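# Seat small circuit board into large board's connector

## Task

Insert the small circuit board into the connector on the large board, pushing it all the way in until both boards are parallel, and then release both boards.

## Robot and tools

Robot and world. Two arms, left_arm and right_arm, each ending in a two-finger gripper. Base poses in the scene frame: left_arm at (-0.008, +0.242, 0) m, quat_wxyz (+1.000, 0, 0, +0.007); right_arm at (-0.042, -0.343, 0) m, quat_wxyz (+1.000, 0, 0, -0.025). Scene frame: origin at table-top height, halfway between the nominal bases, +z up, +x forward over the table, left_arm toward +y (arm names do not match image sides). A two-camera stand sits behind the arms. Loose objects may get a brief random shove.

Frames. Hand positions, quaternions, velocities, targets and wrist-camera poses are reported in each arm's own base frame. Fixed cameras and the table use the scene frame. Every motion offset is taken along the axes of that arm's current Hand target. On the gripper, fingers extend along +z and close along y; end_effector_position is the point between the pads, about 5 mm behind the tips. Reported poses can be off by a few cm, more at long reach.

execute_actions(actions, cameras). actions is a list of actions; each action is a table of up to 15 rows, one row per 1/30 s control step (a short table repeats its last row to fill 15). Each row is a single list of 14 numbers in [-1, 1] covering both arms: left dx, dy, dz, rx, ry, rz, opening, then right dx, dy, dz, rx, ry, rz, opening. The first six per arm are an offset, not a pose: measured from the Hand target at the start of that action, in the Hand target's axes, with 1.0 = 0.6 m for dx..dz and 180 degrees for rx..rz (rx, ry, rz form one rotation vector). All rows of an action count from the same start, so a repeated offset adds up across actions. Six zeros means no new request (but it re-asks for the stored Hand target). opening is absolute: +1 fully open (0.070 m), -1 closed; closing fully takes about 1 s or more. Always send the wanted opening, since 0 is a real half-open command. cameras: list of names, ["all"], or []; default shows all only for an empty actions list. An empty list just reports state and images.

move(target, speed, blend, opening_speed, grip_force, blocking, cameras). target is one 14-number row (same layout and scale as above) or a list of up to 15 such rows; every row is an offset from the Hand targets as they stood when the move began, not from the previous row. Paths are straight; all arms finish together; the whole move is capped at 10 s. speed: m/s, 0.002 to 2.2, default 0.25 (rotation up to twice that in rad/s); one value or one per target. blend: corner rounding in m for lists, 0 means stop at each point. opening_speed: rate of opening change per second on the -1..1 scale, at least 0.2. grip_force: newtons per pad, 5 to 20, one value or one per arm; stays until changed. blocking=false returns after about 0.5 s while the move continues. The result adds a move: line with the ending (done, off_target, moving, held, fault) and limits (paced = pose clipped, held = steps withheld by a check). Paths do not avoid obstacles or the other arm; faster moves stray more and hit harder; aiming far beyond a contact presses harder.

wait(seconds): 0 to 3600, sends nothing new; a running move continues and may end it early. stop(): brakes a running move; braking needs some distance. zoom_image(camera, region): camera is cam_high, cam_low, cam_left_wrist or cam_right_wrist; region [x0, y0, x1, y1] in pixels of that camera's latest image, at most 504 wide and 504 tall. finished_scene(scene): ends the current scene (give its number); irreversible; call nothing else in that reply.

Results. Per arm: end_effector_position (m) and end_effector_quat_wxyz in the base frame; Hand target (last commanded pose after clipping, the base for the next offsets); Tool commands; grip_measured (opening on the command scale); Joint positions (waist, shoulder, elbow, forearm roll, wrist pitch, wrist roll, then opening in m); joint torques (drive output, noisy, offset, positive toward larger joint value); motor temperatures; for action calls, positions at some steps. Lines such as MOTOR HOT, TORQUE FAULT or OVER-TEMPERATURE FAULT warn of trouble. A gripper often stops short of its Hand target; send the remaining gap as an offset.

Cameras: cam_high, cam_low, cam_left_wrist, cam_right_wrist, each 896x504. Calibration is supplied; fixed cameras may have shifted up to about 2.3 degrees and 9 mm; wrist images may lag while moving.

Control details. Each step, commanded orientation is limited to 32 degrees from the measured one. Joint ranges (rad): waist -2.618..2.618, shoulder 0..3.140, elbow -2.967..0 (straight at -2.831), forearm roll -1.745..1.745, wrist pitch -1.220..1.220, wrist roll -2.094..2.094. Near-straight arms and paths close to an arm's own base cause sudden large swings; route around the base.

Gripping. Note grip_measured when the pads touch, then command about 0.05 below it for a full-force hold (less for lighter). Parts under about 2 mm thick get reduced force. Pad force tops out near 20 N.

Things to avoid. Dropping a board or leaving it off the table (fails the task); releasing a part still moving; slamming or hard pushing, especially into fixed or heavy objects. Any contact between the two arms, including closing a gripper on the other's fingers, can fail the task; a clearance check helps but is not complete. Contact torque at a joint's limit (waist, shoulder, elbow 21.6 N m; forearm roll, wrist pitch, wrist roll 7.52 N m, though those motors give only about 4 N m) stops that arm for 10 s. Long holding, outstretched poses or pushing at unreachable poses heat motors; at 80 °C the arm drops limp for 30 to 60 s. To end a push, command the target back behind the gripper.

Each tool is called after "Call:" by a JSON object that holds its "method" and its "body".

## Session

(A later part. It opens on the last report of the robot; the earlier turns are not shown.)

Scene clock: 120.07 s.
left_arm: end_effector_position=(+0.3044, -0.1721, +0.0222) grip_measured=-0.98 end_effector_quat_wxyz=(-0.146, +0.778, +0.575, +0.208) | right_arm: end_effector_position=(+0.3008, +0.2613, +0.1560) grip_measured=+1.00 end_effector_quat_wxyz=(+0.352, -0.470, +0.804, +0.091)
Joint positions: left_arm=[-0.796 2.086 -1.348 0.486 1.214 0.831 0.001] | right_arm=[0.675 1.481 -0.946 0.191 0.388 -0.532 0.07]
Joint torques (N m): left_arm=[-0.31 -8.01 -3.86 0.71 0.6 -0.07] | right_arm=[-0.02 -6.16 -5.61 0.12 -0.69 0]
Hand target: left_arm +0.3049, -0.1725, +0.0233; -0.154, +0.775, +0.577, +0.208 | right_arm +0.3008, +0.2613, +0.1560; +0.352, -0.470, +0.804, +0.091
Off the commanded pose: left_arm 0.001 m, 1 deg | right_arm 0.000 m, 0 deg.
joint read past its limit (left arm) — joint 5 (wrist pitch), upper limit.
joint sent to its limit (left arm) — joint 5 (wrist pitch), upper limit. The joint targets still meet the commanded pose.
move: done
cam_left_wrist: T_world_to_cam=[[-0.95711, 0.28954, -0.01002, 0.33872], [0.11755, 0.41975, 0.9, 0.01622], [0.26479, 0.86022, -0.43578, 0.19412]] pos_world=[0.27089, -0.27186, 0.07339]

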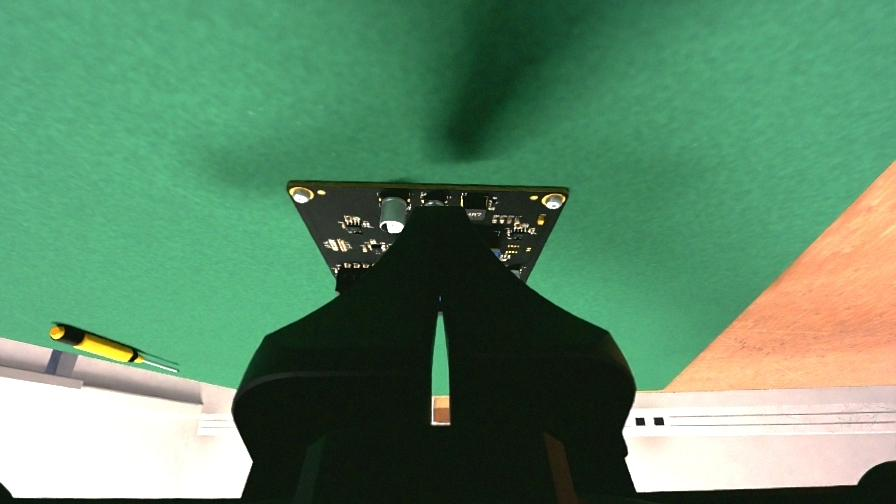

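Call:
{"method": "move", "body": {"target": [0, 0, 0, 0, 0, 0, 1, 0, 0, 0, 0, 0, 0, 1], "cameras": ["cam_left_wrist"]}}

Call:
{"method": "zoom_image", "body": {"camera": "cam_left_wrist", "region": [320, 190, 560, 330]}}

Scene clock: 121.43 s.
left_arm: end_effector_position=(+0.3045, -0.1722, +0.0228) grip_measured=+1.00 end_effector_quat_wxyz=(-0.145, +0.777, +0.575, +0.208) | right_arm: end_effector_position=(+0.3008, +0.2613, +0.1560) grip_measured=+1.00 end_effector_quat_wxyz=(+0.352, -0.470, +0.804, +0.091)
Joint positions: left_arm=[-0.796 2.084 -1.348 0.486 1.214 0.831 0.07] | right_arm=[0.675 1.481 -0.946 0.191 0.388 -0.532 0.07]
Joint torques (N m): left_arm=[-0.22 -8.11 -3.9 0.73 0.38 0.06] | right_arm=[-0.02 -6.16 -5.61 0.12 -0.69 0]
Hand target: left_arm +0.3049, -0.1725, +0.0233; -0.154, +0.775, +0.577, +0.208 | right_arm +0.3008, +0.2613, +0.1560; +0.352, -0.470, +0.804, +0.091
Off the commanded pose: left_arm 0.001 m, 1 deg | right_arm 0.000 m, 0 deg.
joint read past its limit (left arm) — joint 5 (wrist pitch), upper limit.
joint sent to its limit (left arm) — joint 5 (wrist pitch), upper limit. The joint targets still meet the commanded pose.
move: done
cam_left_wrist: T_world_to_cam=[[-0.9571, 0.28952, -0.01157, 0.33884], [0.11646, 0.42093, 0.89959, 0.01624], [0.26531, 0.85965, -0.43659, 0.19418]] pos_world=[0.27089, -0.27187, 0.07409]

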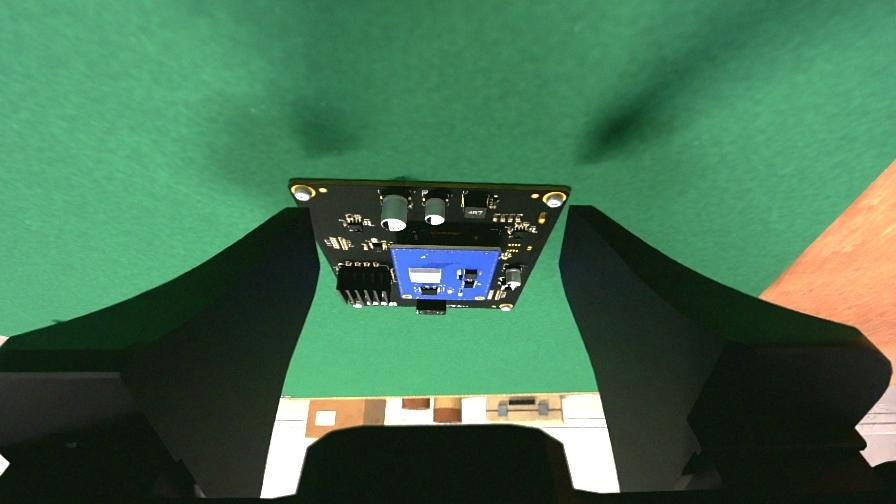

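Scaled by 2.100 from the camera's image (finer frame: 1280x720).

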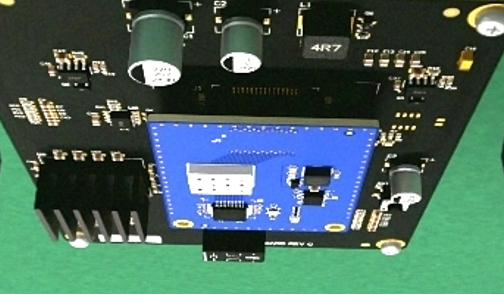

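Call:
{"method": "zoom_image", "body": {"camera": "cam_left_wrist", "region": [380, 215, 520, 305]}}

Scaled by 3.600 from the camera's image (finer frame: 1280x720).

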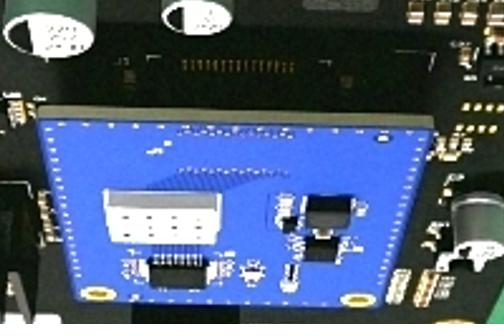

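Call:
{"method": "finished_scene", "body": {"scene": 1}}

The scene is finished: the task was done.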